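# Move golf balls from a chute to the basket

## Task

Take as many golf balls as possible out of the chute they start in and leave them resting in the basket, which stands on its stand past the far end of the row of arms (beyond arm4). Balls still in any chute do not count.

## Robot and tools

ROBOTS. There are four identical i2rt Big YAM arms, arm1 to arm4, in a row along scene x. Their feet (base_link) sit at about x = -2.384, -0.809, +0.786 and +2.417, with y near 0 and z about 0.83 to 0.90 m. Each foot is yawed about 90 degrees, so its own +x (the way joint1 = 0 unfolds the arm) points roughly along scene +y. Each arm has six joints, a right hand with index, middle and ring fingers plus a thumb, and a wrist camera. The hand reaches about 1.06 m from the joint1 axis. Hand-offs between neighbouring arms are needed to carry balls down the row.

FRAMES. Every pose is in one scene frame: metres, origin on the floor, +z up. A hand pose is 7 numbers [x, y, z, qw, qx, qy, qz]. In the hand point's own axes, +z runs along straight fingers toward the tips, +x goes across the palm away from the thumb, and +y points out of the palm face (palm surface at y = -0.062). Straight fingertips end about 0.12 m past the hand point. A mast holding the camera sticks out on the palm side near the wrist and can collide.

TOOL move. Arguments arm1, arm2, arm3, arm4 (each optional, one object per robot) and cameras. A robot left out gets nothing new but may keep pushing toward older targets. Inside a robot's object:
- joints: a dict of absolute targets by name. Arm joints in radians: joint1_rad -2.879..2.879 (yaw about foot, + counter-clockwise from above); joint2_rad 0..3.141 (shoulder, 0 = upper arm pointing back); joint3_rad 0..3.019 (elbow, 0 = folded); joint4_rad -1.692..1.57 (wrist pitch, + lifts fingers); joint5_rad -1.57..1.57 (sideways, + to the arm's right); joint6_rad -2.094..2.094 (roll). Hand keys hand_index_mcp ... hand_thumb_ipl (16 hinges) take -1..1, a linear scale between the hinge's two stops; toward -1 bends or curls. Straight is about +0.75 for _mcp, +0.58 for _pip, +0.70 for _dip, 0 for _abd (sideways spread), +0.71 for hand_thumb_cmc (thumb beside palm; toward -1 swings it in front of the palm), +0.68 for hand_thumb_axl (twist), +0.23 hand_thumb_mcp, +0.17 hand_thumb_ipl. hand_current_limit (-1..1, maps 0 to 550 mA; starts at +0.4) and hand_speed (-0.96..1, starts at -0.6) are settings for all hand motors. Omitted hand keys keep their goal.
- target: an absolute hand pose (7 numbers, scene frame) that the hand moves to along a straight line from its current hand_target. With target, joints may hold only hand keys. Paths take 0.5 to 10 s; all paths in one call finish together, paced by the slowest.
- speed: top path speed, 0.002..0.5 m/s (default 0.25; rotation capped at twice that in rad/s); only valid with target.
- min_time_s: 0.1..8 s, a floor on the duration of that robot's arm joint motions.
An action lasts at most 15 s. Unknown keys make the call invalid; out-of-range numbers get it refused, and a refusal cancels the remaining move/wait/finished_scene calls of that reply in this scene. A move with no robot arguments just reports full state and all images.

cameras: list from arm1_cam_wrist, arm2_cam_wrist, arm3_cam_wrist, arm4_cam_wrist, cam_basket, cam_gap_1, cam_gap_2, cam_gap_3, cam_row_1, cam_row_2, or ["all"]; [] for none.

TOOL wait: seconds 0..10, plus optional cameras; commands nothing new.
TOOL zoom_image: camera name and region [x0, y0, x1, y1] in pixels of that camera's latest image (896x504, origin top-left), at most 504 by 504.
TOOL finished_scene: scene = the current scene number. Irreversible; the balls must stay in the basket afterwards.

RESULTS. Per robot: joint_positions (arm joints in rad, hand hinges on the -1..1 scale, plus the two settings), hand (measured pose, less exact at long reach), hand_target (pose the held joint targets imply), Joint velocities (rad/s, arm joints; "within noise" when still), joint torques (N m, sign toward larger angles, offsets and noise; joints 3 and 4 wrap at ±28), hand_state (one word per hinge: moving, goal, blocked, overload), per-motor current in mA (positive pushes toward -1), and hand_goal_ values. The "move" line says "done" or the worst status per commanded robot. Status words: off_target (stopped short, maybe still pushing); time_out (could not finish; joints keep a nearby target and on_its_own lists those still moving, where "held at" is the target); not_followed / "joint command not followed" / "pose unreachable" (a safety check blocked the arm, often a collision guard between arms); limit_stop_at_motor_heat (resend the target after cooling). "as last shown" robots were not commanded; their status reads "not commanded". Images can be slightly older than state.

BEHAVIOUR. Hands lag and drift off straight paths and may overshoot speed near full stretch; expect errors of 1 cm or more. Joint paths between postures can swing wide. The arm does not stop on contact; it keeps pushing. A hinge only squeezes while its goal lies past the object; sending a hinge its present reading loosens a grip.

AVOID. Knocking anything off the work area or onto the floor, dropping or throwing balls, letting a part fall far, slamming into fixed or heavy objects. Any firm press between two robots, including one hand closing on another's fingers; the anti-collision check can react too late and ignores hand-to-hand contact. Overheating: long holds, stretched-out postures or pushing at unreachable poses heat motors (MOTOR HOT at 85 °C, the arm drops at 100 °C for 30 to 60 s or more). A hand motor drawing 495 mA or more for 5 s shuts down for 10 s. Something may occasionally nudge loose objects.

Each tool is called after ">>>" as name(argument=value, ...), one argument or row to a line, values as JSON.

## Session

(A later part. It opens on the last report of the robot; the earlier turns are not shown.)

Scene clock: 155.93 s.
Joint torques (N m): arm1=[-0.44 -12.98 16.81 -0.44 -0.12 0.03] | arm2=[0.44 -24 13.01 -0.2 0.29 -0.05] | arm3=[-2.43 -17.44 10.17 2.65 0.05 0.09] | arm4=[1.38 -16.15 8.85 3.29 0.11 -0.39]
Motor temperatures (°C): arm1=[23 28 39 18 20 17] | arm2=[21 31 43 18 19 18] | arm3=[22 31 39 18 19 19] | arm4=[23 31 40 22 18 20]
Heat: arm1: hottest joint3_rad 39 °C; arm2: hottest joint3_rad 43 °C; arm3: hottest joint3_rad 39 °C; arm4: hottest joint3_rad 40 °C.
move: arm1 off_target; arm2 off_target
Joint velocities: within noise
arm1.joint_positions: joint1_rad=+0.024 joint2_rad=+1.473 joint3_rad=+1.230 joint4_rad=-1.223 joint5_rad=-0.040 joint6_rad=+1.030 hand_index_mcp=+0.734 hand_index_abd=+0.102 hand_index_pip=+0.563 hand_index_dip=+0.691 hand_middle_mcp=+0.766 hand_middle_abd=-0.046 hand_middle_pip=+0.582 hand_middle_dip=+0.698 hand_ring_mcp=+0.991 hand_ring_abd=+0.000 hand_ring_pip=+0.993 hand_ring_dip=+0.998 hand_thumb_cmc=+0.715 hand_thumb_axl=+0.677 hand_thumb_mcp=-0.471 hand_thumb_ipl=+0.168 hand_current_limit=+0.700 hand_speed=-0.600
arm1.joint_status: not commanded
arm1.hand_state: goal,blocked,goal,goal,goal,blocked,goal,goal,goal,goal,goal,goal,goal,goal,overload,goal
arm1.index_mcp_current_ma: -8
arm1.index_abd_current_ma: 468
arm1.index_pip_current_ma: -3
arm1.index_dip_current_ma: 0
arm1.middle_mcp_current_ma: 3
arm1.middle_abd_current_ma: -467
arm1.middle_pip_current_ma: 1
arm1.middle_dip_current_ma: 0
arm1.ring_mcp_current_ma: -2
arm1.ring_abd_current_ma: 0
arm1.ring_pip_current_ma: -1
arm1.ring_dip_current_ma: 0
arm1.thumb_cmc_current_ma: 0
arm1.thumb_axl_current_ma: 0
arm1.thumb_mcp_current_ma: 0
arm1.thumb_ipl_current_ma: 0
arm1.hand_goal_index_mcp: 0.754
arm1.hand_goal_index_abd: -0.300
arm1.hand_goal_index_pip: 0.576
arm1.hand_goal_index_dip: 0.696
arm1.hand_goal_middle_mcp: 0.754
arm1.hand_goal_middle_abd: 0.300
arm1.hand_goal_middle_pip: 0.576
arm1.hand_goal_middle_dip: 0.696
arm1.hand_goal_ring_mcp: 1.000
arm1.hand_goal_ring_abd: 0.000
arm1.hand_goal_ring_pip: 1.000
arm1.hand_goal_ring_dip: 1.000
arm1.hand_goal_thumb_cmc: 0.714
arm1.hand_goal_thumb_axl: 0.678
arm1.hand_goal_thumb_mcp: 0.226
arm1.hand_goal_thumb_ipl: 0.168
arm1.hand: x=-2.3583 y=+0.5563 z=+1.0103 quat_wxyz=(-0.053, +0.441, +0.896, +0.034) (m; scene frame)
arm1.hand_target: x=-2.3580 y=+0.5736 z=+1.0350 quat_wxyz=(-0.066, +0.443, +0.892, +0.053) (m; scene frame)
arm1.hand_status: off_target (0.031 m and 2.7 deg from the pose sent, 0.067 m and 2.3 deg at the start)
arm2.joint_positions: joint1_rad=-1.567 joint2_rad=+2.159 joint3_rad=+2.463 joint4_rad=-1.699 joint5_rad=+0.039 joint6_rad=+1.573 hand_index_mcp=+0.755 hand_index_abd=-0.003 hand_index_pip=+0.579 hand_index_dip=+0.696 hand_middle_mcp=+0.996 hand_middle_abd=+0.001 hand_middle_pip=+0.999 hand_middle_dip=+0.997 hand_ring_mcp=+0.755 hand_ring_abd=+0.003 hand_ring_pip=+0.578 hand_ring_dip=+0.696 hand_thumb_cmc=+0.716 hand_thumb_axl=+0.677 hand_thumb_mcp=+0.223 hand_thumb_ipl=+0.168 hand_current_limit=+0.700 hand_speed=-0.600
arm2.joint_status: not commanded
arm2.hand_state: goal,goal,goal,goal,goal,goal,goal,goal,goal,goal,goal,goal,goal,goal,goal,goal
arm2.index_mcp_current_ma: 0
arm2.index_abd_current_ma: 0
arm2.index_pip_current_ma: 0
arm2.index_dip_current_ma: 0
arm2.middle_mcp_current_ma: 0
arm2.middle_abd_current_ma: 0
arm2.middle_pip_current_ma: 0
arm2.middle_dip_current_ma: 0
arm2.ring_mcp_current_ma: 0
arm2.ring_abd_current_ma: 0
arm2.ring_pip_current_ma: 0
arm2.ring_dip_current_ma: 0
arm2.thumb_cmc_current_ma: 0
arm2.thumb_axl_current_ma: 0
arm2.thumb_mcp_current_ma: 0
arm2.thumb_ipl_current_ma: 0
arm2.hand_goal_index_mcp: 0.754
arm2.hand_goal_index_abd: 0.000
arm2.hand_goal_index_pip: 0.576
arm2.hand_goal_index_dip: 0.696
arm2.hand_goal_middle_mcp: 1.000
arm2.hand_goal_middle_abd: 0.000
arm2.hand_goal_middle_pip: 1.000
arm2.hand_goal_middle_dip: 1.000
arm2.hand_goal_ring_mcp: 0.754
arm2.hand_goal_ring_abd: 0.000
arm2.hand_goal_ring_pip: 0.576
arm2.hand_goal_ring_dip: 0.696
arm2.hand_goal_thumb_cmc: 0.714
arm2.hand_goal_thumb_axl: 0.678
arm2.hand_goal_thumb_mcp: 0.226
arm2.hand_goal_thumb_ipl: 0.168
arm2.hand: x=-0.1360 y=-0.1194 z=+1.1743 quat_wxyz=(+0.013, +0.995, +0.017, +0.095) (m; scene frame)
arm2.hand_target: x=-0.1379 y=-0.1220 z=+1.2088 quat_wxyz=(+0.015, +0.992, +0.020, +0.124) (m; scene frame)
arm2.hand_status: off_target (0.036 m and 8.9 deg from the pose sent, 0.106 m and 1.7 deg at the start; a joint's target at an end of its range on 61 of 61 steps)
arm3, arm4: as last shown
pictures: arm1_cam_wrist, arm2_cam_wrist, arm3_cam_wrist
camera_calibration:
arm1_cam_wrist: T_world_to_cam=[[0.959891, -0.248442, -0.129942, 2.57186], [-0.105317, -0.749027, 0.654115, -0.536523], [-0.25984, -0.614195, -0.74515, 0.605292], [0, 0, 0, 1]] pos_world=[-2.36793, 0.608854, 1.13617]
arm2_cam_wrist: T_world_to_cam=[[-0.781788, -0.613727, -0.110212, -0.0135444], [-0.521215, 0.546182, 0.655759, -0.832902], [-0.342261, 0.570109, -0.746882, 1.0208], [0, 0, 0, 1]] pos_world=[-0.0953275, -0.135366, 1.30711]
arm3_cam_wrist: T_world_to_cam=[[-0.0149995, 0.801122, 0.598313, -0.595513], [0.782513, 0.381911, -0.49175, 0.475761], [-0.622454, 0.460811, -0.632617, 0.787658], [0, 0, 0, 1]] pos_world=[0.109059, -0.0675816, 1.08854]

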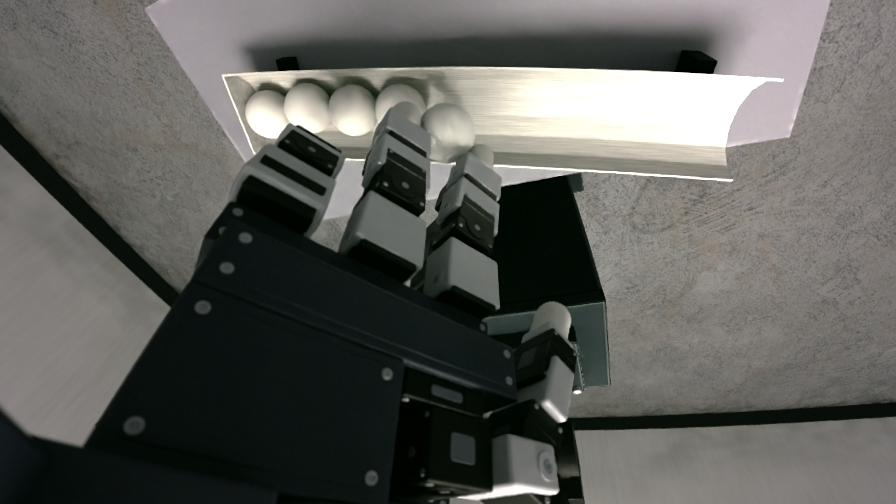

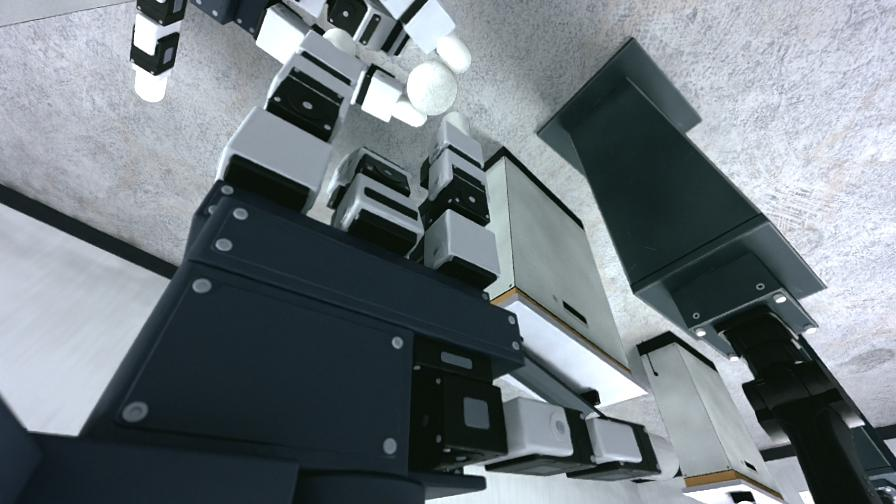

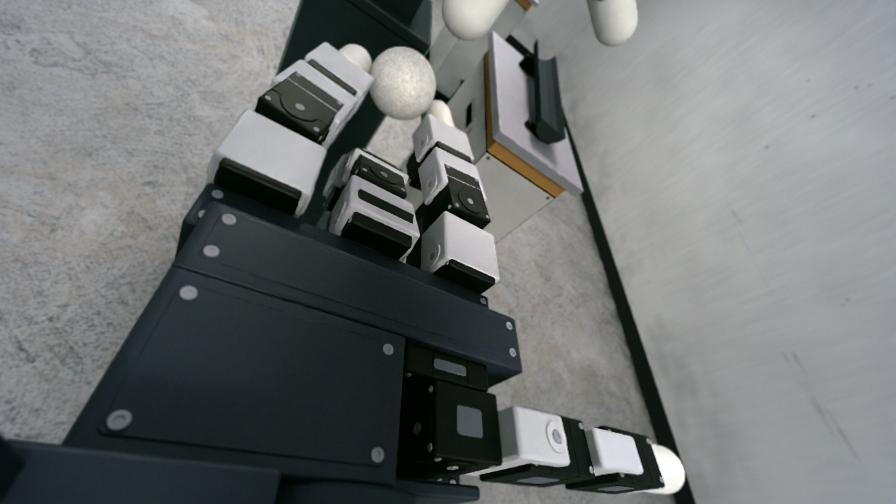

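>>> move(
  arm1={"target": [-2.350, 0.590, 1.085, -0.0662, 0.4435, 0.8921, 0.0526], "speed": 0.08},
  arm3={"joints": {"joint1_rad": 0, "joint2_rad": 1.46, "joint3_rad": 1.5, "joint4_rad": -1.5, "joint5_rad": 0, "joint6_rad": 0}, "min_time_s": 7},
  arm2={"joints": {"joint1_rad": -1.5, "joint2_rad": 1.75, "joint3_rad": 1.9, "joint4_rad": -1.6, "joint5_rad": 0, "joint6_rad": 1.53, "hand_current_limit": 0.4}, "min_time_s": 3},
  cameras=["arm1_cam_wrist", "arm3_cam_wrist"],
)

Scene clock: 164.20 s.
Joint torques (N m): arm1=[-0.5 -12.86 17.17 -0.43 -0.12 -0.16] | arm2=[1.55 -18.2 9.37 0.57 0 0] | arm3=[-2.49 -10.99 11.25 0.36 -0.05 0.07] | arm4=[1.38 -16.09 8.85 3.3 0.12 -0.38]
Motor temperatures (°C): arm1=[23 28 39 18 20 17] | arm2=[21 32 42 18 19 18] | arm3=[22 31 40 18 19 19] | arm4=[23 31 40 22 18 20]
Heat: arm1: hottest joint3_rad 39 °C; arm2: hottest joint3_rad 42 °C; arm3: hottest joint3_rad 40 °C; arm4: hottest joint3_rad 40 °C.
move: arm1 moving; arm2 done; arm3 done
Joint velocities: arm1=[within noise] | arm2=[within noise] | arm3=[-0.063 -0.024 0.007 -0.051 0.095 -0.022] | arm4=[within noise]
arm1.joint_positions: joint1_rad=+0.006 joint2_rad=+1.489 joint3_rad=+1.386 joint4_rad=-1.357 joint5_rad=-0.042 joint6_rad=+1.026 hand_index_mcp=+0.734 hand_index_abd=+0.102 hand_index_pip=+0.563 hand_index_dip=+0.691 hand_middle_mcp=+0.766 hand_middle_abd=-0.046 hand_middle_pip=+0.582 hand_middle_dip=+0.698 hand_ring_mcp=+0.991 hand_ring_abd=+0.000 hand_ring_pip=+0.993 hand_ring_dip=+0.998 hand_thumb_cmc=+0.715 hand_thumb_axl=+0.677 hand_thumb_mcp=-0.471 hand_thumb_ipl=+0.168 hand_current_limit=+0.700 hand_speed=-0.600
arm1.joint_status: not commanded
arm1.hand_state: goal,blocked,goal,goal,goal,blocked,goal,goal,goal,goal,goal,goal,goal,goal,overload,goal
arm1.index_mcp_current_ma: -8
arm1.index_abd_current_ma: 468
arm1.index_pip_current_ma: -3
arm1.index_dip_current_ma: 0
arm1.middle_mcp_current_ma: 3
arm1.middle_abd_current_ma: -467
arm1.middle_pip_current_ma: 1
arm1.middle_dip_current_ma: 0
arm1.ring_mcp_current_ma: -2
arm1.ring_abd_current_ma: 0
arm1.ring_pip_current_ma: -1
arm1.ring_dip_current_ma: 0
arm1.thumb_cmc_current_ma: 0
arm1.thumb_axl_current_ma: 0
arm1.thumb_mcp_current_ma: 0
arm1.thumb_ipl_current_ma: 0
arm1.hand_goal_index_mcp: 0.754
arm1.hand_goal_index_abd: -0.300
arm1.hand_goal_index_pip: 0.576
arm1.hand_goal_index_dip: 0.696
arm1.hand_goal_middle_mcp: 0.754
arm1.hand_goal_middle_abd: 0.300
arm1.hand_goal_middle_pip: 0.576
arm1.hand_goal_middle_dip: 0.696
arm1.hand_goal_ring_mcp: 1.000
arm1.hand_goal_ring_abd: 0.000
arm1.hand_goal_ring_pip: 1.000
arm1.hand_goal_ring_dip: 1.000
arm1.hand_goal_thumb_cmc: 0.714
arm1.hand_goal_thumb_axl: 0.678
arm1.hand_goal_thumb_mcp: 0.226
arm1.hand_goal_thumb_ipl: 0.168
arm1.hand: x=-2.3513 y=+0.5723 z=+1.0625 quat_wxyz=(-0.055, +0.446, +0.892, +0.036) (m; scene frame)
arm1.hand_target: x=-2.3498 y=+0.5886 z=+1.0849 quat_wxyz=(-0.066, +0.444, +0.892, +0.053) (m; scene frame)
arm1.hand_status: moving (0.029 m and 2.3 deg from the pose sent, 0.082 m and 2.7 deg at the start)
arm2.joint_positions: joint1_rad=-1.514 joint2_rad=+1.774 joint3_rad=+1.898 joint4_rad=-1.613 joint5_rad=+0.003 joint6_rad=+1.538 hand_index_mcp=+0.755 hand_index_abd=-0.002 hand_index_pip=+0.579 hand_index_dip=+0.696 hand_middle_mcp=+0.996 hand_middle_abd=+0.001 hand_middle_pip=+0.999 hand_middle_dip=+0.997 hand_ring_mcp=+0.755 hand_ring_abd=+0.003 hand_ring_pip=+0.578 hand_ring_dip=+0.696 hand_thumb_cmc=+0.716 hand_thumb_axl=+0.677 hand_thumb_mcp=+0.223 hand_thumb_ipl=+0.168 hand_current_limit=+0.400 hand_speed=-0.600
arm2.joint_status: all done
arm2.hand_state: goal,goal,goal,goal,goal,goal,goal,goal,goal,goal,goal,goal,goal,goal,goal,goal
arm2.index_mcp_current_ma: 0
arm2.index_abd_current_ma: 0
arm2.index_pip_current_ma: 0
arm2.index_dip_current_ma: 0
arm2.middle_mcp_current_ma: 0
arm2.middle_abd_current_ma: 0
arm2.middle_pip_current_ma: 0
arm2.middle_dip_current_ma: 0
arm2.ring_mcp_current_ma: 0
arm2.ring_abd_current_ma: 0
arm2.ring_pip_current_ma: 0
arm2.ring_dip_current_ma: 0
arm2.thumb_cmc_current_ma: 0
arm2.thumb_axl_current_ma: 0
arm2.thumb_mcp_current_ma: 0
arm2.thumb_ipl_current_ma: 0
arm2.hand_goal_index_mcp: 0.754
arm2.hand_goal_index_abd: 0.000
arm2.hand_goal_index_pip: 0.576
arm2.hand_goal_index_dip: 0.696
arm2.hand_goal_middle_mcp: 1.000
arm2.hand_goal_middle_abd: 0.000
arm2.hand_goal_middle_pip: 1.000
arm2.hand_goal_middle_dip: 1.000
arm2.hand_goal_ring_mcp: 0.754
arm2.hand_goal_ring_abd: 0.000
arm2.hand_goal_ring_pip: 0.576
arm2.hand_goal_ring_dip: 0.696
arm2.hand_goal_thumb_cmc: 0.714
arm2.hand_goal_thumb_axl: 0.678
arm2.hand_goal_thumb_mcp: 0.226
arm2.hand_goal_thumb_ipl: 0.168
arm2.hand: x=-0.2624 y=-0.0899 z=+1.1818 quat_wxyz=(-0.004, +0.997, +0.064, +0.048) (m; scene frame)
arm2.hand_target: x=-0.2619 y=-0.0823 z=+1.1953 quat_wxyz=(-0.006, +0.995, +0.074, +0.067) (m; scene frame)
arm2.hand_status: not commanded
arm3.joint_positions: joint1_rad=+0.008 joint2_rad=+1.476 joint3_rad=+1.447 joint4_rad=-1.491 joint5_rad=+0.000 joint6_rad=-0.004 hand_index_mcp=+0.756 hand_index_abd=-0.173 hand_index_pip=+0.578 hand_index_dip=+0.696 hand_middle_mcp=+0.998 hand_middle_abd=+0.001 hand_middle_pip=+0.999 hand_middle_dip=+0.997 hand_ring_mcp=+0.756 hand_ring_abd=+0.160 hand_ring_pip=+0.579 hand_ring_dip=+0.696 hand_thumb_cmc=+0.718 hand_thumb_axl=+0.677 hand_thumb_mcp=+0.224 hand_thumb_ipl=+0.168 hand_current_limit=+0.700 hand_speed=-0.600
arm3.joint_status: all done
arm3.hand_state: goal,blocked,goal,goal,goal,goal,goal,goal,goal,blocked,goal,goal,goal,goal,goal,goal
arm3.index_mcp_current_ma: 4
arm3.index_abd_current_ma: 468
arm3.index_pip_current_ma: 4
arm3.index_dip_current_ma: 0
arm3.middle_mcp_current_ma: -4
arm3.middle_abd_current_ma: 1
arm3.middle_pip_current_ma: -2
arm3.middle_dip_current_ma: -5
arm3.ring_mcp_current_ma: 5
arm3.ring_abd_current_ma: -467
arm3.ring_pip_current_ma: 5
arm3.ring_dip_current_ma: 0
arm3.thumb_cmc_current_ma: 9
arm3.thumb_axl_current_ma: -1
arm3.thumb_mcp_current_ma: -5
arm3.thumb_ipl_current_ma: 0
arm3.hand_goal_index_mcp: 0.754
arm3.hand_goal_index_abd: -0.450
arm3.hand_goal_index_pip: 0.576
arm3.hand_goal_index_dip: 0.696
arm3.hand_goal_middle_mcp: 1.000
arm3.hand_goal_middle_abd: 0.000
arm3.hand_goal_middle_pip: 1.000
arm3.hand_goal_middle_dip: 1.000
arm3.hand_goal_ring_mcp: 0.754
arm3.hand_goal_ring_abd: 0.460
arm3.hand_goal_ring_pip: 0.576
arm3.hand_goal_ring_dip: 0.696
arm3.hand_goal_thumb_cmc: 0.714
arm3.hand_goal_thumb_axl: 0.678
arm3.hand_goal_thumb_mcp: 0.226
arm3.hand_goal_thumb_ipl: 0.168
arm3.hand: x=+0.7936 y=+0.4385 z=+1.0939 quat_wxyz=(-0.003, -0.017, +0.999, +0.030) (m; scene frame)
arm3.hand_target: x=+0.7984 y=+0.4459 z=+1.1270 quat_wxyz=(-0.003, -0.011, +0.998, +0.060) (m; scene frame)
arm3.hand_status: not commanded
arm4: as last shown
pictures: arm1_cam_wrist, arm3_cam_wrist
camera_calibration:
arm1_cam_wrist: T_world_to_cam=[[0.956102, -0.260764, -0.133684, 2.57804], [-0.113807, -0.750829, 0.650618, -0.573229], [-0.270032, -0.606843, -0.747546, 0.630161], [0, 0, 0, 1]] pos_world=[-2.35994, 0.62427, 1.18867]
arm3_cam_wrist: T_world_to_cam=[[0.78479, 0.617838, 0.0487824, -0.91469], [0.396707, -0.561257, 0.72637, -0.919858], [0.476159, -0.550696, -0.68557, 0.738647], [0, 0, 0, 1]] pos_world=[0.731041, 0.455624, 1.21917]

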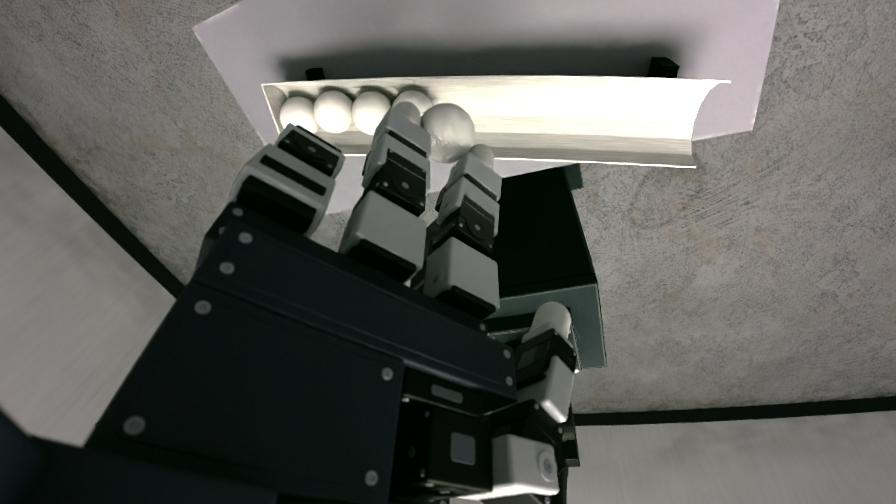

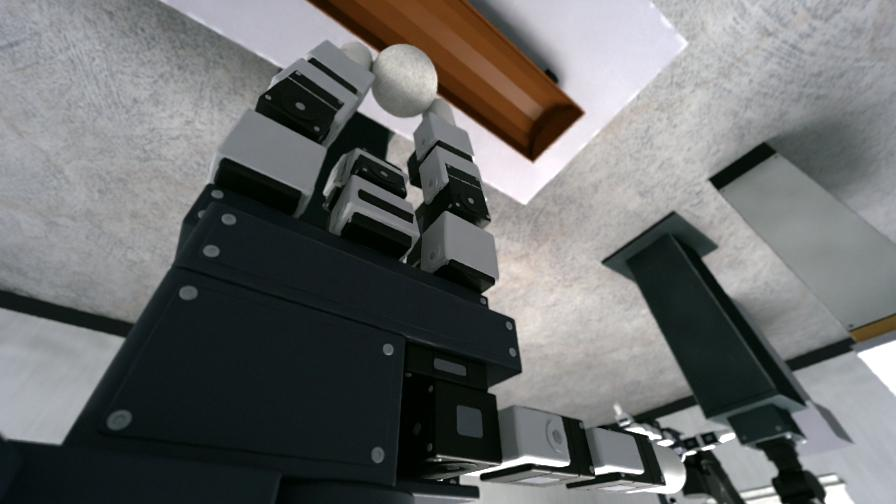

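>>> move(
  arm1={"joints": {"joint1_rad": -1.70, "joint2_rad": 1.463, "joint3_rad": 1.501, "joint4_rad": -1.571, "joint5_rad": -0.109, "joint6_rad": 1.533, "hand_ring_mcp": -0.48, "hand_ring_pip": -0.74, "hand_ring_dip": 0.7}, "min_time_s": 6},
  arm3={"joints": {"joint1_rad": -1.5, "joint2_rad": 1.75, "joint3_rad": 1.9, "joint4_rad": -1.6, "joint5_rad": 0, "joint6_rad": 1.53}, "min_time_s": 6},
  arm2={"joints": {"joint1_rad": 1.53, "joint2_rad": 0.6, "joint3_rad": 1.39, "joint4_rad": -1.35, "joint5_rad": 0, "joint6_rad": 0}, "min_time_s": 7},
)

>>> move(
  arm1={"target": [-1.70, -0.026, 1.07, 0, 1, 0, 0.02], "speed": 0.12},
  arm3={"target": [1.484, -0.115, 1.103, 0, 1, 0, 0.02], "speed": 0.12},
  cameras=["arm1_cam_wrist", "arm2_cam_wrist", "arm3_cam_wrist"],
)

Scene clock: 174.87 s.
Joint torques (N m): arm1=[-0.21 -15.85 16.95 -0.92 -0.12 0.13] | arm2=[1.08 -0.44 8.73 2.85 0.11 -0.02] | arm3=[-1.96 -13.63 11.19 0.16 -0.01 0.15] | arm4=[1.44 -16.09 8.84 3.29 0.11 -0.38]
Motor temperatures (°C): arm1=[23 28 41 18 20 18] | arm2=[21 31 40 18 19 18] | arm3=[22 31 42 18 19 19] | arm4=[23 31 40 22 18 20]
Heat: arm1: hottest joint3_rad 41 °C; arm2: hottest joint3_rad 40 °C; arm3: hottest joint3_rad 42 °C; arm4: hottest joint3_rad 40 °C.
move: arm1 done; arm2 done; arm3 done
Joint velocities: within noise
arm1.joint_positions: joint1_rad=-1.701 joint2_rad=+1.486 joint3_rad=+1.434 joint4_rad=-1.558 joint5_rad=-0.107 joint6_rad=+1.520 hand_index_mcp=+0.734 hand_index_abd=+0.102 hand_index_pip=+0.563 hand_index_dip=+0.691 hand_middle_mcp=+0.767 hand_middle_abd=-0.046 hand_middle_pip=+0.582 hand_middle_dip=+0.698 hand_ring_mcp=-0.464 hand_ring_abd=+0.000 hand_ring_pip=-0.736 hand_ring_dip=+0.703 hand_thumb_cmc=+0.715 hand_thumb_axl=+0.677 hand_thumb_mcp=-0.479 hand_thumb_ipl=+0.168 hand_current_limit=+0.700 hand_speed=-0.600
arm1.joint_status: all done
arm1.hand_state: goal,blocked,goal,goal,goal,blocked,goal,goal,goal,goal,goal,goal,goal,goal,overload,goal
arm1.index_mcp_current_ma: -8
arm1.index_abd_current_ma: 468
arm1.index_pip_current_ma: -3
arm1.index_dip_current_ma: 0
arm1.middle_mcp_current_ma: 3
arm1.middle_abd_current_ma: -467
arm1.middle_pip_current_ma: 1
arm1.middle_dip_current_ma: 0
arm1.ring_mcp_current_ma: 5
arm1.ring_abd_current_ma: 0
arm1.ring_pip_current_ma: 0
arm1.ring_dip_current_ma: 0
arm1.thumb_cmc_current_ma: 0
arm1.thumb_axl_current_ma: 0
arm1.thumb_mcp_current_ma: 0
arm1.thumb_ipl_current_ma: 0
arm1.hand_goal_index_mcp: 0.754
arm1.hand_goal_index_abd: -0.300
arm1.hand_goal_index_pip: 0.576
arm1.hand_goal_index_dip: 0.696
arm1.hand_goal_middle_mcp: 0.754
arm1.hand_goal_middle_abd: 0.300
arm1.hand_goal_middle_pip: 0.576
arm1.hand_goal_middle_dip: 0.696
arm1.hand_goal_ring_mcp: -0.480
arm1.hand_goal_ring_abd: 0.000
arm1.hand_goal_ring_pip: -0.740
arm1.hand_goal_ring_dip: 0.700
arm1.hand_goal_thumb_cmc: 0.714
arm1.hand_goal_thumb_axl: 0.678
arm1.hand_goal_thumb_mcp: 0.226
arm1.hand_goal_thumb_ipl: 0.168
arm1.hand: x=-1.9735 y=-0.0073 z=+1.0647 quat_wxyz=(-0.058, +0.998, +0.004, -0.024) (m; scene frame)
arm1.hand_target: x=-1.9629 y=-0.0070 z=+1.0981 quat_wxyz=(-0.057, +0.998, +0.000, +0.014) (m; scene frame)
arm1.hand_status: not commanded
arm2.joint_positions: joint1_rad=+1.520 joint2_rad=+0.606 joint3_rad=+1.388 joint4_rad=-1.373 joint5_rad=+0.001 joint6_rad=+0.008 hand_index_mcp=+0.759 hand_index_abd=-0.002 hand_index_pip=+0.578 hand_index_dip=+0.696 hand_middle_mcp=+1.000 hand_middle_abd=+0.001 hand_middle_pip=+0.999 hand_middle_dip=+0.997 hand_ring_mcp=+0.759 hand_ring_abd=+0.003 hand_ring_pip=+0.578 hand_ring_dip=+0.696 hand_thumb_cmc=+0.719 hand_thumb_axl=+0.677 hand_thumb_mcp=+0.223 hand_thumb_ipl=+0.168 hand_current_limit=+0.400 hand_speed=-0.600
arm2.joint_status: all done
arm2.hand_state: goal,goal,goal,goal,goal,goal,goal,goal,goal,goal,goal,goal,goal,goal,goal,goal
arm2.index_mcp_current_ma: 0
arm2.index_abd_current_ma: 0
arm2.index_pip_current_ma: 0
arm2.index_dip_current_ma: 0
arm2.middle_mcp_current_ma: 0
arm2.middle_abd_current_ma: 0
arm2.middle_pip_current_ma: 0
arm2.middle_dip_current_ma: 0
arm2.ring_mcp_current_ma: 0
arm2.ring_abd_current_ma: 0
arm2.ring_pip_current_ma: 0
arm2.ring_dip_current_ma: 0
arm2.thumb_cmc_current_ma: 0
arm2.thumb_axl_current_ma: 0
arm2.thumb_mcp_current_ma: 0
arm2.thumb_ipl_current_ma: 0
arm2.hand_goal_index_mcp: 0.754
arm2.hand_goal_index_abd: 0.000
arm2.hand_goal_index_pip: 0.576
arm2.hand_goal_index_dip: 0.696
arm2.hand_goal_middle_mcp: 1.000
arm2.hand_goal_middle_abd: 0.000
arm2.hand_goal_middle_pip: 1.000
arm2.hand_goal_middle_dip: 1.000
arm2.hand_goal_ring_mcp: 0.754
arm2.hand_goal_ring_abd: 0.000
arm2.hand_goal_ring_pip: 0.576
arm2.hand_goal_ring_dip: 0.696
arm2.hand_goal_thumb_cmc: 0.714
arm2.hand_goal_thumb_axl: 0.678
arm2.hand_goal_thumb_mcp: 0.226
arm2.hand_goal_thumb_ipl: 0.168
arm2.hand: x=-1.0893 y=-0.0307 z=+1.4887 quat_wxyz=(-0.325, -0.621, +0.631, +0.332) (m; scene frame)
arm2.hand_target: x=-1.0880 y=-0.0344 z=+1.4972 quat_wxyz=(-0.335, -0.622, +0.620, +0.341) (m; scene frame)
arm2.hand_status: not commanded
arm3.joint_positions: joint1_rad=-1.498 joint2_rad=+1.750 joint3_rad=+1.847 joint4_rad=-1.592 joint5_rad=+0.000 joint6_rad=+1.518 hand_index_mcp=+0.754 hand_index_abd=-0.173 hand_index_pip=+0.578 hand_index_dip=+0.696 hand_middle_mcp=+0.997 hand_middle_abd=+0.001 hand_middle_pip=+0.999 hand_middle_dip=+0.997 hand_ring_mcp=+0.754 hand_ring_abd=+0.160 hand_ring_pip=+0.578 hand_ring_dip=+0.696 hand_thumb_cmc=+0.716 hand_thumb_axl=+0.677 hand_thumb_mcp=+0.224 hand_thumb_ipl=+0.168 hand_current_limit=+0.700 hand_speed=-0.600
arm3.joint_status: all done
arm3.hand_state: goal,blocked,goal,goal,goal,goal,goal,goal,goal,blocked,goal,goal,goal,goal,goal,goal
arm3.index_mcp_current_ma: 0
arm3.index_abd_current_ma: 468
arm3.index_pip_current_ma: 3
arm3.index_dip_current_ma: 0
arm3.middle_mcp_current_ma: -7
arm3.middle_abd_current_ma: 1
arm3.middle_pip_current_ma: -2
arm3.middle_dip_current_ma: -5
arm3.ring_mcp_current_ma: 0
arm3.ring_abd_current_ma: -467
arm3.ring_pip_current_ma: 3
arm3.ring_dip_current_ma: 0
arm3.thumb_cmc_current_ma: 4
arm3.thumb_axl_current_ma: -1
arm3.thumb_mcp_current_ma: -5
arm3.thumb_ipl_current_ma: 0
arm3.hand_goal_index_mcp: 0.754
arm3.hand_goal_index_abd: -0.450
arm3.hand_goal_index_pip: 0.576
arm3.hand_goal_index_dip: 0.696
arm3.hand_goal_middle_mcp: 1.000
arm3.hand_goal_middle_abd: 0.000
arm3.hand_goal_middle_pip: 1.000
arm3.hand_goal_middle_dip: 1.000
arm3.hand_goal_ring_mcp: 0.754
arm3.hand_goal_ring_abd: 0.460
arm3.hand_goal_ring_pip: 0.576
arm3.hand_goal_ring_dip: 0.696
arm3.hand_goal_thumb_cmc: 0.714
arm3.hand_goal_thumb_axl: 0.678
arm3.hand_goal_thumb_mcp: 0.226
arm3.hand_goal_thumb_ipl: 0.168
arm3.hand: x=+1.3303 y=-0.1301 z=+1.1055 quat_wxyz=(-0.006, +0.997, +0.074, +0.036) (m; scene frame)
arm3.hand_target: x=+1.3377 y=-0.1303 z=+1.1256 quat_wxyz=(-0.006, +0.996, +0.067, +0.058) (m; scene frame)
arm3.hand_status: not commanded
arm4: as last shown
pictures: none

Scene clock: 177.80 s.
Joint torques (N m): arm1=[0.32 -24.23 17.28 -0.57 0.21 0.02] | arm2=[1.26 -0.44 8.7 2.85 0.12 -0.04] | arm3=[-1.2 -19.19 11.14 0.46 0.11 0.15] | arm4=[1.44 -16.09 8.83 3.29 0.11 -0.38]
Motor temperatures (°C): arm1=[23 28 41 18 20 18] | arm2=[21 31 40 18 19 18] | arm3=[22 31 43 18 19 19] | arm4=[23 31 40 23 18 20]
Heat: arm1: hottest joint3_rad 41 °C; arm2: hottest joint3_rad 40 °C; arm3: hottest joint3_rad 43 °C; arm4: hottest joint3_rad 40 °C.
move: arm1 off_target; arm3 off_target
Joint velocities: within noise
arm1.joint_positions: joint1_rad=-1.687 joint2_rad=+2.191 joint3_rad=+2.390 joint4_rad=-1.688 joint5_rad=+0.014 joint6_rad=+1.532 hand_index_mcp=+0.734 hand_index_abd=+0.102 hand_index_pip=+0.563 hand_index_dip=+0.691 hand_middle_mcp=+0.767 hand_middle_abd=-0.046 hand_middle_pip=+0.582 hand_middle_dip=+0.698 hand_ring_mcp=-0.464 hand_ring_abd=+0.000 hand_ring_pip=-0.736 hand_ring_dip=+0.703 hand_thumb_cmc=+0.715 hand_thumb_axl=+0.677 hand_thumb_mcp=-0.481 hand_thumb_ipl=+0.168 hand_current_limit=+0.700 hand_speed=-0.600
arm1.joint_status: not commanded
arm1.hand_state: goal,blocked,goal,goal,goal,blocked,goal,goal,goal,goal,goal,goal,goal,goal,overload,goal
arm1.index_mcp_current_ma: -8
arm1.index_abd_current_ma: 467
arm1.index_pip_current_ma: -3
arm1.index_dip_current_ma: 0
arm1.middle_mcp_current_ma: 3
arm1.middle_abd_current_ma: -467
arm1.middle_pip_current_ma: 1
arm1.middle_dip_current_ma: 0
arm1.ring_mcp_current_ma: 5
arm1.ring_abd_current_ma: 0
arm1.ring_pip_current_ma: 0
arm1.ring_dip_current_ma: 0
arm1.thumb_cmc_current_ma: 0
arm1.thumb_axl_current_ma: 0
arm1.thumb_mcp_current_ma: 0
arm1.thumb_ipl_current_ma: 0
arm1.hand_goal_index_mcp: 0.754
arm1.hand_goal_index_abd: -0.300
arm1.hand_goal_index_pip: 0.576
arm1.hand_goal_index_dip: 0.696
arm1.hand_goal_middle_mcp: 0.754
arm1.hand_goal_middle_abd: 0.300
arm1.hand_goal_middle_pip: 0.576
arm1.hand_goal_middle_dip: 0.696
arm1.hand_goal_ring_mcp: -0.480
arm1.hand_goal_ring_abd: 0.000
arm1.hand_goal_ring_pip: -0.740
arm1.hand_goal_ring_dip: 0.700
arm1.hand_goal_thumb_cmc: 0.714
arm1.hand_goal_thumb_axl: 0.678
arm1.hand_goal_thumb_mcp: 0.226
arm1.hand_goal_thumb_ipl: 0.168
arm1.hand: x=-1.7114 y=-0.0299 z=+1.0495 quat_wxyz=(+0.005, +0.999, +0.006, +0.034) (m; scene frame)
arm1.hand_target: x=-1.7018 y=-0.0259 z=+1.0695 quat_wxyz=(+0.007, +0.998, +0.007, +0.057) (m; scene frame)
arm1.hand_status: off_target (0.024 m and 1.8 deg from the pose sent, 0.274 m and 8.3 deg at the start; a joint's target at an end of its range on 33 of 88 steps)
arm2, arm4: as last shown
arm3.joint_positions: joint1_rad=-1.498 joint2_rad=+2.224 joint3_rad=+2.514 joint4_rad=-1.694 joint5_rad=+0.038 joint6_rad=+1.618 hand_index_mcp=+0.754 hand_index_abd=-0.173 hand_index_pip=+0.578 hand_index_dip=+0.696 hand_middle_mcp=+0.997 hand_middle_abd=+0.001 hand_middle_pip=+0.999 hand_middle_dip=+0.997 hand_ring_mcp=+0.754 hand_ring_abd=+0.161 hand_ring_pip=+0.578 hand_ring_dip=+0.696 hand_thumb_cmc=+0.716 hand_thumb_axl=+0.677 hand_thumb_mcp=+0.224 hand_thumb_ipl=+0.168 hand_current_limit=+0.700 hand_speed=-0.600
arm3.joint_status: not commanded
arm3.hand_state: goal,blocked,goal,goal,goal,goal,goal,goal,goal,blocked,goal,goal,goal,goal,goal,goal
arm3.index_mcp_current_ma: 0
arm3.index_abd_current_ma: 467
arm3.index_pip_current_ma: 3
arm3.index_dip_current_ma: 0
arm3.middle_mcp_current_ma: -7
arm3.middle_abd_current_ma: 1
arm3.middle_pip_current_ma: -2
arm3.middle_dip_current_ma: -5
arm3.ring_mcp_current_ma: 0
arm3.ring_abd_current_ma: -467
arm3.ring_pip_current_ma: 3
arm3.ring_dip_current_ma: 0
arm3.thumb_cmc_current_ma: 4
arm3.thumb_axl_current_ma: -1
arm3.thumb_mcp_current_ma: -6
arm3.thumb_ipl_current_ma: 0
arm3.hand_goal_index_mcp: 0.754
arm3.hand_goal_index_abd: -0.450
arm3.hand_goal_index_pip: 0.576
arm3.hand_goal_index_dip: 0.696
arm3.hand_goal_middle_mcp: 1.000
arm3.hand_goal_middle_abd: 0.000
arm3.hand_goal_middle_pip: 1.000
arm3.hand_goal_middle_dip: 1.000
arm3.hand_goal_ring_mcp: 0.754
arm3.hand_goal_ring_abd: 0.460
arm3.hand_goal_ring_pip: 0.576
arm3.hand_goal_ring_dip: 0.696
arm3.hand_goal_thumb_cmc: 0.714
arm3.hand_goal_thumb_axl: 0.678
arm3.hand_goal_thumb_mcp: 0.226
arm3.hand_goal_thumb_ipl: 0.168
arm3.hand: x=+1.4788 y=-0.1199 z=+1.0785 quat_wxyz=(+0.009, +0.996, +0.022, +0.081) (m; scene frame)
arm3.hand_target: x=+1.4823 y=-0.1152 z=+1.1024 quat_wxyz=(+0.006, +0.994, +0.018, +0.107) (m; scene frame)
arm3.hand_status: off_target (0.026 m and 7.5 deg from the pose sent, 0.154 m and 8.7 deg at the start; a joint's target at an end of its range on 61 of 88 steps)
pictures: arm1_cam_wrist, arm2_cam_wrist, arm3_cam_wrist
camera_calibration:
arm1_cam_wrist: T_world_to_cam=[[-0.781646, -0.617614, -0.0870776, -1.22611], [-0.496859, 0.53217, 0.685511, -1.59785], [-0.377041, 0.579093, -0.722836, 0.25415], [0, 0, 0, 1]] pos_world=[-1.65646, -0.054109, 1.17229]
arm2_cam_wrist: T_world_to_cam=[[-0.296474, 0.815112, 0.49769, -1.00216], [0.936109, 0.351266, -0.0176601, 0.999667], [-0.189216, 0.460656, -0.867175, 1.22116], [0, 0, 0, 1]] pos_world=[-1.00185, -0.0968118, 1.57538]
arm3_cam_wrist: T_world_to_cam=[[-0.771392, -0.628248, -0.101286, 1.20708], [-0.514436, 0.521957, 0.68038, 0.033043], [-0.37458, 0.576945, -0.725827, 1.53093], [0, 0, 0, 1]] pos_world=[1.52159, -0.142165, 1.21097]

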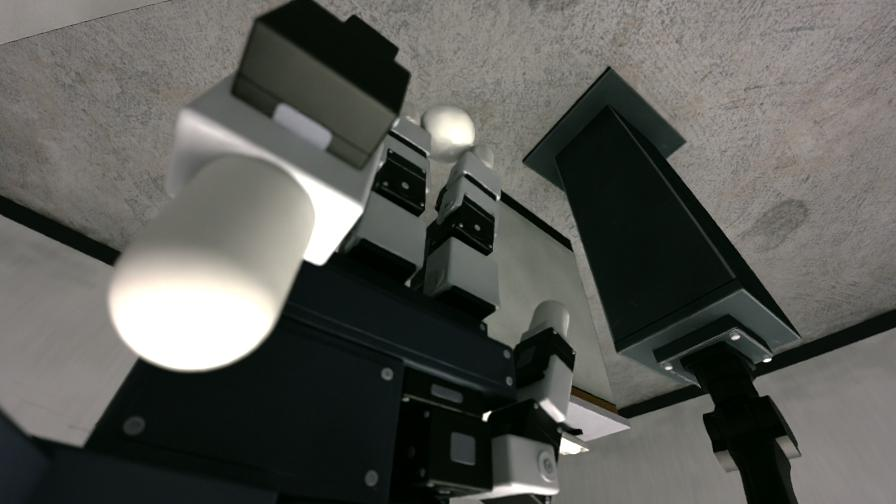

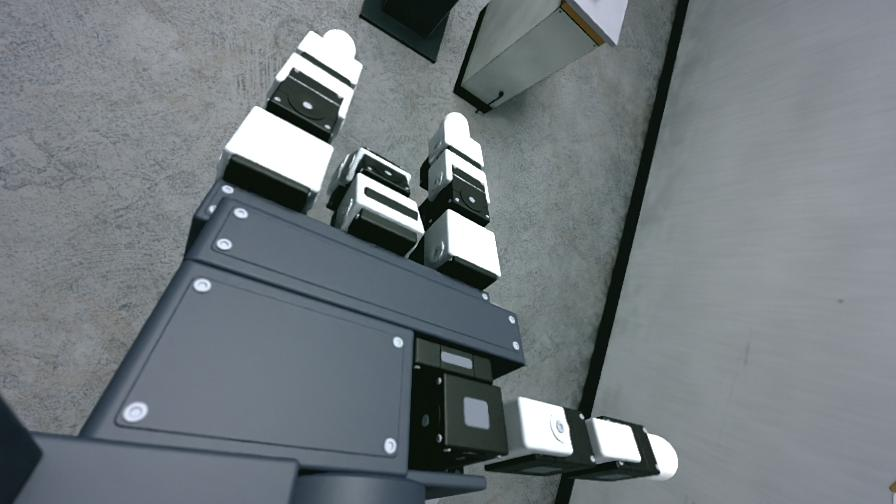

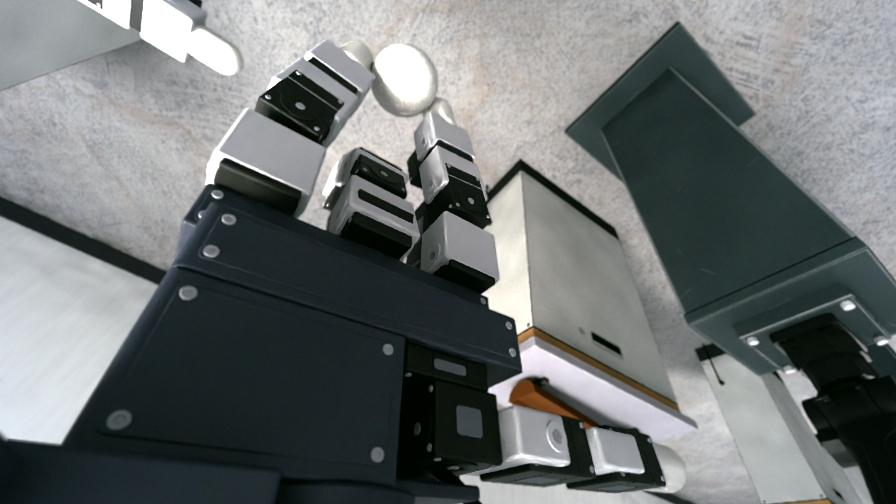

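>>> move(
  arm2={"target": [-1.575, 0.08, 1.03, -0.5, -0.5, 0.5, 0.5], "speed": 0.2},
  arm4={"target": [1.675, -0.045, 1.093, -0.5, -0.5, 0.5, 0.5], "speed": 0.1},
)

>>> move(
  arm2={"target": [-1.618, 0.085, 1.023, -0.5, -0.5, 0.5, 0.5], "speed": 0.05},
  arm4={"target": [1.619, -0.038, 1.080, -0.5, -0.5, 0.5, 0.5], "speed": 0.06},
  cameras=["arm4_cam_wrist", "arm2_cam_wrist"],
)

>>> zoom_image(
  camera="arm2_cam_wrist",
  region=[250, 0, 550, 200],
)

>>> zoom_image(
  camera="arm4_cam_wrist",
  region=[250, 0, 550, 200],
)

Scene clock: 183.33 s.
Joint torques (N m): arm1=[0.5 -24.23 17.28 -0.61 0.21 0.01] | arm2=[-0.97 -19.02 9.47 3.15 -0.02 0.1] | arm3=[-1.2 -19.19 11.14 0.46 0.11 0.15] | arm4=[1.44 -15.91 10.33 2.15 0.12 -0.39]
Motor temperatures (°C): arm1=[23 28 41 18 20 17] | arm2=[21 30 39 18 19 18] | arm3=[22 32 43 18 19 19] | arm4=[23 32 40 22 18 20]
Heat: arm1: hottest joint3_rad 41 °C; arm2: hottest joint3_rad 39 °C; arm3: hottest joint3_rad 43 °C; arm4: hottest joint3_rad 40 °C.
move: arm2 off_target; arm4 off_target
Joint velocities: within noise
arm1, arm3: as last shown
arm1.index_abd_current_ma: 468
arm2.joint_positions: joint1_rad=+1.362 joint2_rad=+2.251 joint3_rad=+1.246 joint4_rad=+0.970 joint5_rad=-0.182 joint6_rad=+0.002 hand_index_mcp=+0.763 hand_index_abd=-0.002 hand_index_pip=+0.578 hand_index_dip=+0.696 hand_middle_mcp=+1.000 hand_middle_abd=+0.001 hand_middle_pip=+0.999 hand_middle_dip=+0.997 hand_ring_mcp=+0.762 hand_ring_abd=+0.003 hand_ring_pip=+0.578 hand_ring_dip=+0.696 hand_thumb_cmc=+0.722 hand_thumb_axl=+0.677 hand_thumb_mcp=+0.223 hand_thumb_ipl=+0.168 hand_current_limit=+0.400 hand_speed=-0.600
arm2.joint_status: not commanded
arm2.hand_state: goal,goal,goal,goal,goal,goal,goal,goal,goal,goal,goal,goal,goal,goal,goal,goal
arm2.index_mcp_current_ma: 1
arm2.index_abd_current_ma: 0
arm2.index_pip_current_ma: 0
arm2.index_dip_current_ma: 0
arm2.middle_mcp_current_ma: 0
arm2.middle_abd_current_ma: 0
arm2.middle_pip_current_ma: 0
arm2.middle_dip_current_ma: 0
arm2.ring_mcp_current_ma: 1
arm2.ring_abd_current_ma: 0
arm2.ring_pip_current_ma: 0
arm2.ring_dip_current_ma: 0
arm2.thumb_cmc_current_ma: 1
arm2.thumb_axl_current_ma: 0
arm2.thumb_mcp_current_ma: 0
arm2.thumb_ipl_current_ma: 0
arm2.hand_goal_index_mcp: 0.754
arm2.hand_goal_index_abd: 0.000
arm2.hand_goal_index_pip: 0.576
arm2.hand_goal_index_dip: 0.696
arm2.hand_goal_middle_mcp: 1.000
arm2.hand_goal_middle_abd: 0.000
arm2.hand_goal_middle_pip: 1.000
arm2.hand_goal_middle_dip: 1.000
arm2.hand_goal_ring_mcp: 0.754
arm2.hand_goal_ring_abd: 0.000
arm2.hand_goal_ring_pip: 0.576
arm2.hand_goal_ring_dip: 0.696
arm2.hand_goal_thumb_cmc: 0.714
arm2.hand_goal_thumb_axl: 0.678
arm2.hand_goal_thumb_mcp: 0.226
arm2.hand_goal_thumb_ipl: 0.168
arm2.hand: x=-1.5702 y=+0.0680 z=+1.0148 quat_wxyz=(-0.491, -0.515, +0.509, +0.485) (m; scene frame)
arm2.hand_target: x=-1.5741 y=+0.0800 z=+1.0300 quat_wxyz=(-0.500, -0.500, +0.500, +0.500) (m; scene frame)
arm2.hand_status: off_target (0.020 m and 2.8 deg from the pose sent, 0.677 m and 34.6 deg at the start)
arm3.index_abd_current_ma: 468
arm4.joint_positions: joint1_rad=+1.756 joint2_rad=+2.110 joint3_rad=+1.141 joint4_rad=+0.929 joint5_rad=+0.222 joint6_rad=+0.011 hand_index_mcp=+0.763 hand_index_abd=+0.000 hand_index_pip=+0.577 hand_index_dip=+0.696 hand_middle_mcp=+1.000 hand_middle_abd=+0.000 hand_middle_pip=+0.999 hand_middle_dip=+0.997 hand_ring_mcp=+0.763 hand_ring_abd=+0.000 hand_ring_pip=+0.577 hand_ring_dip=+0.696 hand_thumb_cmc=+0.721 hand_thumb_axl=+0.677 hand_thumb_mcp=+0.225 hand_thumb_ipl=+0.168 hand_current_limit=+0.400 hand_speed=-0.600
arm4.joint_status: not commanded
arm4.hand_state: goal,goal,goal,goal,goal,goal,goal,goal,goal,goal,goal,goal,goal,goal,goal,goal
arm4.index_mcp_current_ma: 11
arm4.index_abd_current_ma: 0
arm4.index_pip_current_ma: 0
arm4.index_dip_current_ma: 0
arm4.middle_mcp_current_ma: 0
arm4.middle_abd_current_ma: 0
arm4.middle_pip_current_ma: -1
arm4.middle_dip_current_ma: -2
arm4.ring_mcp_current_ma: 12
arm4.ring_abd_current_ma: 0
arm4.ring_pip_current_ma: 0
arm4.ring_dip_current_ma: 0
arm4.thumb_cmc_current_ma: 8
arm4.thumb_axl_current_ma: 0
arm4.thumb_mcp_current_ma: 0
arm4.thumb_ipl_current_ma: 0
arm4.hand_goal_index_mcp: 0.754
arm4.hand_goal_index_abd: 0.000
arm4.hand_goal_index_pip: 0.576
arm4.hand_goal_index_dip: 0.696
arm4.hand_goal_middle_mcp: 1.000
arm4.hand_goal_middle_abd: 0.000
arm4.hand_goal_middle_pip: 1.000
arm4.hand_goal_middle_dip: 1.000
arm4.hand_goal_ring_mcp: 0.754
arm4.hand_goal_ring_abd: 0.000
arm4.hand_goal_ring_pip: 0.576
arm4.hand_goal_ring_dip: 0.696
arm4.hand_goal_thumb_cmc: 0.714
arm4.hand_goal_thumb_axl: 0.678
arm4.hand_goal_thumb_mcp: 0.226
arm4.hand_goal_thumb_ipl: 0.168
arm4.hand: x=+1.6890 y=-0.0343 z=+1.0774 quat_wxyz=(-0.490, -0.506, +0.512, +0.491) (m; scene frame)
arm4.hand_target: x=+1.6767 y=-0.0449 z=+1.0931 quat_wxyz=(-0.500, -0.500, +0.500, +0.500) (m; scene frame)
arm4.hand_status: off_target (0.024 m and 2.2 deg from the pose sent, 0.080 m and 4.1 deg at the start)
pictures: none

Scene clock: 184.83 s.
Joint torques (N m): arm1=[0.26 -24.35 17.31 -0.59 0.22 0.01] | arm2=[-0.67 -19.19 10.54 1.74 0.17 0.11] | arm3=[-1.26 -19.19 11.12 0.46 0.11 0.15] | arm4=[0.15 -17.38 11.03 2.18 -0.02 -0.38]
Motor temperatures (°C): arm1=[23 28 41 18 20 17] | arm2=[21 30 39 18 19 18] | arm3=[22 32 43 18 19 19] | arm4=[23 32 40 22 18 20]
Heat: arm1: hottest joint3_rad 41 °C; arm2: hottest joint3_rad 39 °C; arm3: hottest joint3_rad 43 °C; arm4: hottest joint3_rad 40 °C.
move: arm2 off_target; arm4 off_target
Joint velocities: within noise
arm1, arm3: as last shown
arm2.joint_positions: joint1_rad=+1.362 joint2_rad=+2.315 joint3_rad=+1.400 joint4_rad=+0.926 joint5_rad=-0.182 joint6_rad=+0.003 hand_index_mcp=+0.763 hand_index_abd=-0.002 hand_index_pip=+0.578 hand_index_dip=+0.696 hand_middle_mcp=+1.000 hand_middle_abd=+0.001 hand_middle_pip=+0.999 hand_middle_dip=+0.997 hand_ring_mcp=+0.762 hand_ring_abd=+0.003 hand_ring_pip=+0.578 hand_ring_dip=+0.696 hand_thumb_cmc=+0.722 hand_thumb_axl=+0.677 hand_thumb_mcp=+0.224 hand_thumb_ipl=+0.168 hand_current_limit=+0.400 hand_speed=-0.600
arm2.joint_status: not commanded
arm2.hand_state: goal,goal,goal,goal,goal,goal,goal,goal,goal,goal,goal,goal,goal,goal,goal,goal
arm2.index_mcp_current_ma: 1
arm2.index_abd_current_ma: 0
arm2.index_pip_current_ma: 0
arm2.index_dip_current_ma: 0
arm2.middle_mcp_current_ma: 0
arm2.middle_abd_current_ma: 0
arm2.middle_pip_current_ma: 0
arm2.middle_dip_current_ma: 0
arm2.ring_mcp_current_ma: 1
arm2.ring_abd_current_ma: 0
arm2.ring_pip_current_ma: 0
arm2.ring_dip_current_ma: 0
arm2.thumb_cmc_current_ma: 1
arm2.thumb_axl_current_ma: 0
arm2.thumb_mcp_current_ma: 0
arm2.thumb_ipl_current_ma: 0
arm2.hand_goal_index_mcp: 0.754
arm2.hand_goal_index_abd: 0.000
arm2.hand_goal_index_pip: 0.576
arm2.hand_goal_index_dip: 0.696
arm2.hand_goal_middle_mcp: 1.000
arm2.hand_goal_middle_abd: 0.000
arm2.hand_goal_middle_pip: 1.000
arm2.hand_goal_middle_dip: 1.000
arm2.hand_goal_ring_mcp: 0.754
arm2.hand_goal_ring_abd: 0.000
arm2.hand_goal_ring_pip: 0.576
arm2.hand_goal_ring_dip: 0.696
arm2.hand_goal_thumb_cmc: 0.714
arm2.hand_goal_thumb_axl: 0.678
arm2.hand_goal_thumb_mcp: 0.226
arm2.hand_goal_thumb_ipl: 0.168
arm2.hand: x=-1.6096 y=+0.0746 z=+1.0270 quat_wxyz=(-0.500, -0.505, +0.496, +0.499) (m; scene frame)
arm2.hand_target: x=-1.6171 y=+0.0850 z=+1.0231 quat_wxyz=(-0.500, -0.500, +0.500, +0.500) (m; scene frame)
arm2.hand_status: off_target (0.014 m and 0.8 deg from the pose sent, 0.051 m and 2.8 deg at the start)
arm4.joint_positions: joint1_rad=+1.742 joint2_rad=+2.221 joint3_rad=+1.327 joint4_rad=+0.855 joint5_rad=+0.196 joint6_rad=+0.011 hand_index_mcp=+0.763 hand_index_abd=+0.000 hand_index_pip=+0.577 hand_index_dip=+0.696 hand_middle_mcp=+1.000 hand_middle_abd=+0.000 hand_middle_pip=+0.999 hand_middle_dip=+0.997 hand_ring_mcp=+0.763 hand_ring_abd=+0.000 hand_ring_pip=+0.577 hand_ring_dip=+0.696 hand_thumb_cmc=+0.721 hand_thumb_axl=+0.677 hand_thumb_mcp=+0.225 hand_thumb_ipl=+0.168 hand_current_limit=+0.400 hand_speed=-0.600
arm4.joint_status: not commanded
arm4.hand_state: goal,goal,goal,goal,goal,goal,goal,goal,goal,goal,goal,goal,goal,goal,goal,goal
arm4.index_mcp_current_ma: 11
arm4.index_abd_current_ma: 0
arm4.index_pip_current_ma: 0
arm4.index_dip_current_ma: 0
arm4.middle_mcp_current_ma: 0
arm4.middle_abd_current_ma: 0
arm4.middle_pip_current_ma: -1
arm4.middle_dip_current_ma: -2
arm4.ring_mcp_current_ma: 12
arm4.ring_abd_current_ma: 0
arm4.ring_pip_current_ma: 0
arm4.ring_dip_current_ma: 0
arm4.thumb_cmc_current_ma: 8
arm4.thumb_axl_current_ma: 0
arm4.thumb_mcp_current_ma: 0
arm4.thumb_ipl_current_ma: 0
arm4.hand_goal_index_mcp: 0.754
arm4.hand_goal_index_abd: 0.000
arm4.hand_goal_index_pip: 0.576
arm4.hand_goal_index_dip: 0.696
arm4.hand_goal_middle_mcp: 1.000
arm4.hand_goal_middle_abd: 0.000
arm4.hand_goal_middle_pip: 1.000
arm4.hand_goal_middle_dip: 1.000
arm4.hand_goal_ring_mcp: 0.754
arm4.hand_goal_ring_abd: 0.000
arm4.hand_goal_ring_pip: 0.576
arm4.hand_goal_ring_dip: 0.696
arm4.hand_goal_thumb_cmc: 0.714
arm4.hand_goal_thumb_axl: 0.678
arm4.hand_goal_thumb_mcp: 0.226
arm4.hand_goal_thumb_ipl: 0.168
arm4.hand: x=+1.6346 y=-0.0390 z=+1.0643 quat_wxyz=(-0.493, -0.509, +0.510, +0.488) (m; scene frame)
arm4.hand_target: x=+1.6209 y=-0.0376 z=+1.0802 quat_wxyz=(-0.500, -0.500, +0.500, +0.500) (m; scene frame)
arm4.hand_status: off_target (0.022 m and 2.2 deg from the pose sent, 0.070 m and 2.2 deg at the start)
pictures: arm2_cam_wrist, arm4_cam_wrist
camera_calibration:
arm2_cam_wrist: T_world_to_cam=[[0.0149423, 0.806654, 0.590835, -0.606325], [0.75172, 0.380569, -0.538594, 1.67756], [-0.659313, 0.45219, -0.600692, -0.355918], [0, 0, 0, 1]] pos_world=[-1.48665, 0.0116111, 1.04796]
arm4_cam_wrist: T_world_to_cam=[[0.00101122, 0.793488, 0.608585, -0.587115], [0.748372, 0.403061, -0.526765, -0.697756], [-0.663279, 0.45598, -0.593416, 1.86023], [0, 0, 0, 1]] pos_world=[1.75663, -0.101121, 1.09365]

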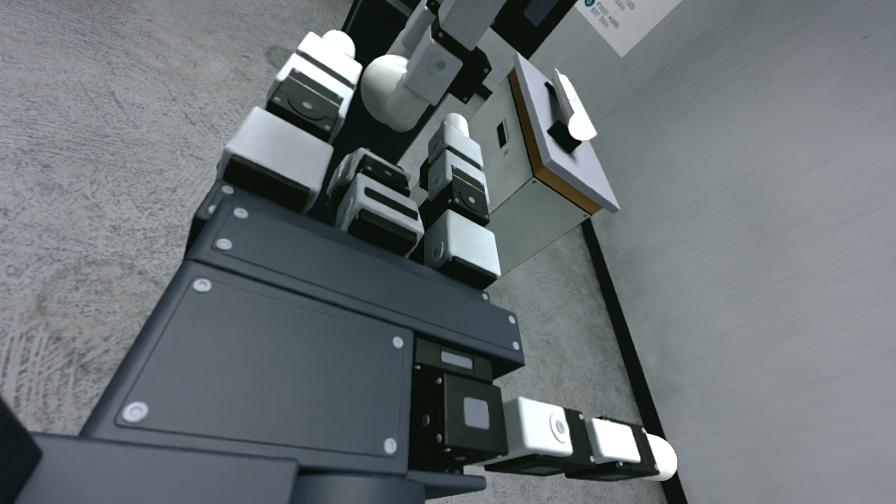

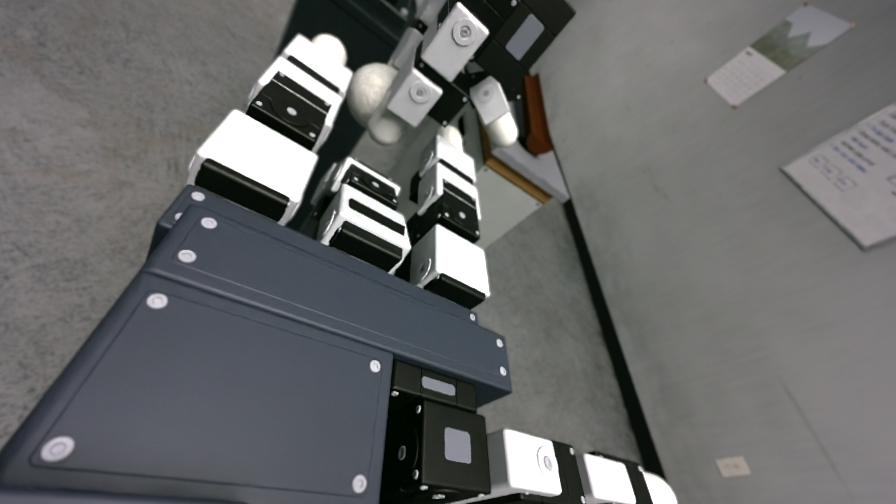

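Scaled by 1.680 from the camera's 896x504 image, which has a finer 1280x720 frame.

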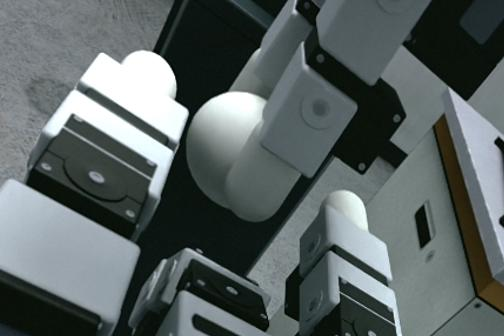

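Scaled by 1.680 from the camera's 896x504 image, which has a finer 1280x720 frame.

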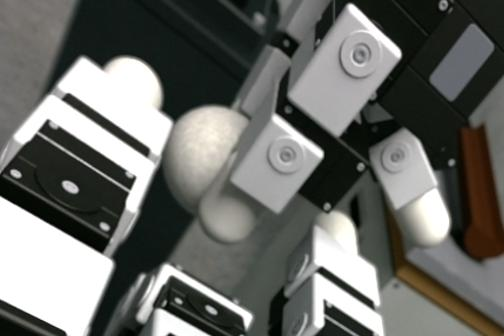

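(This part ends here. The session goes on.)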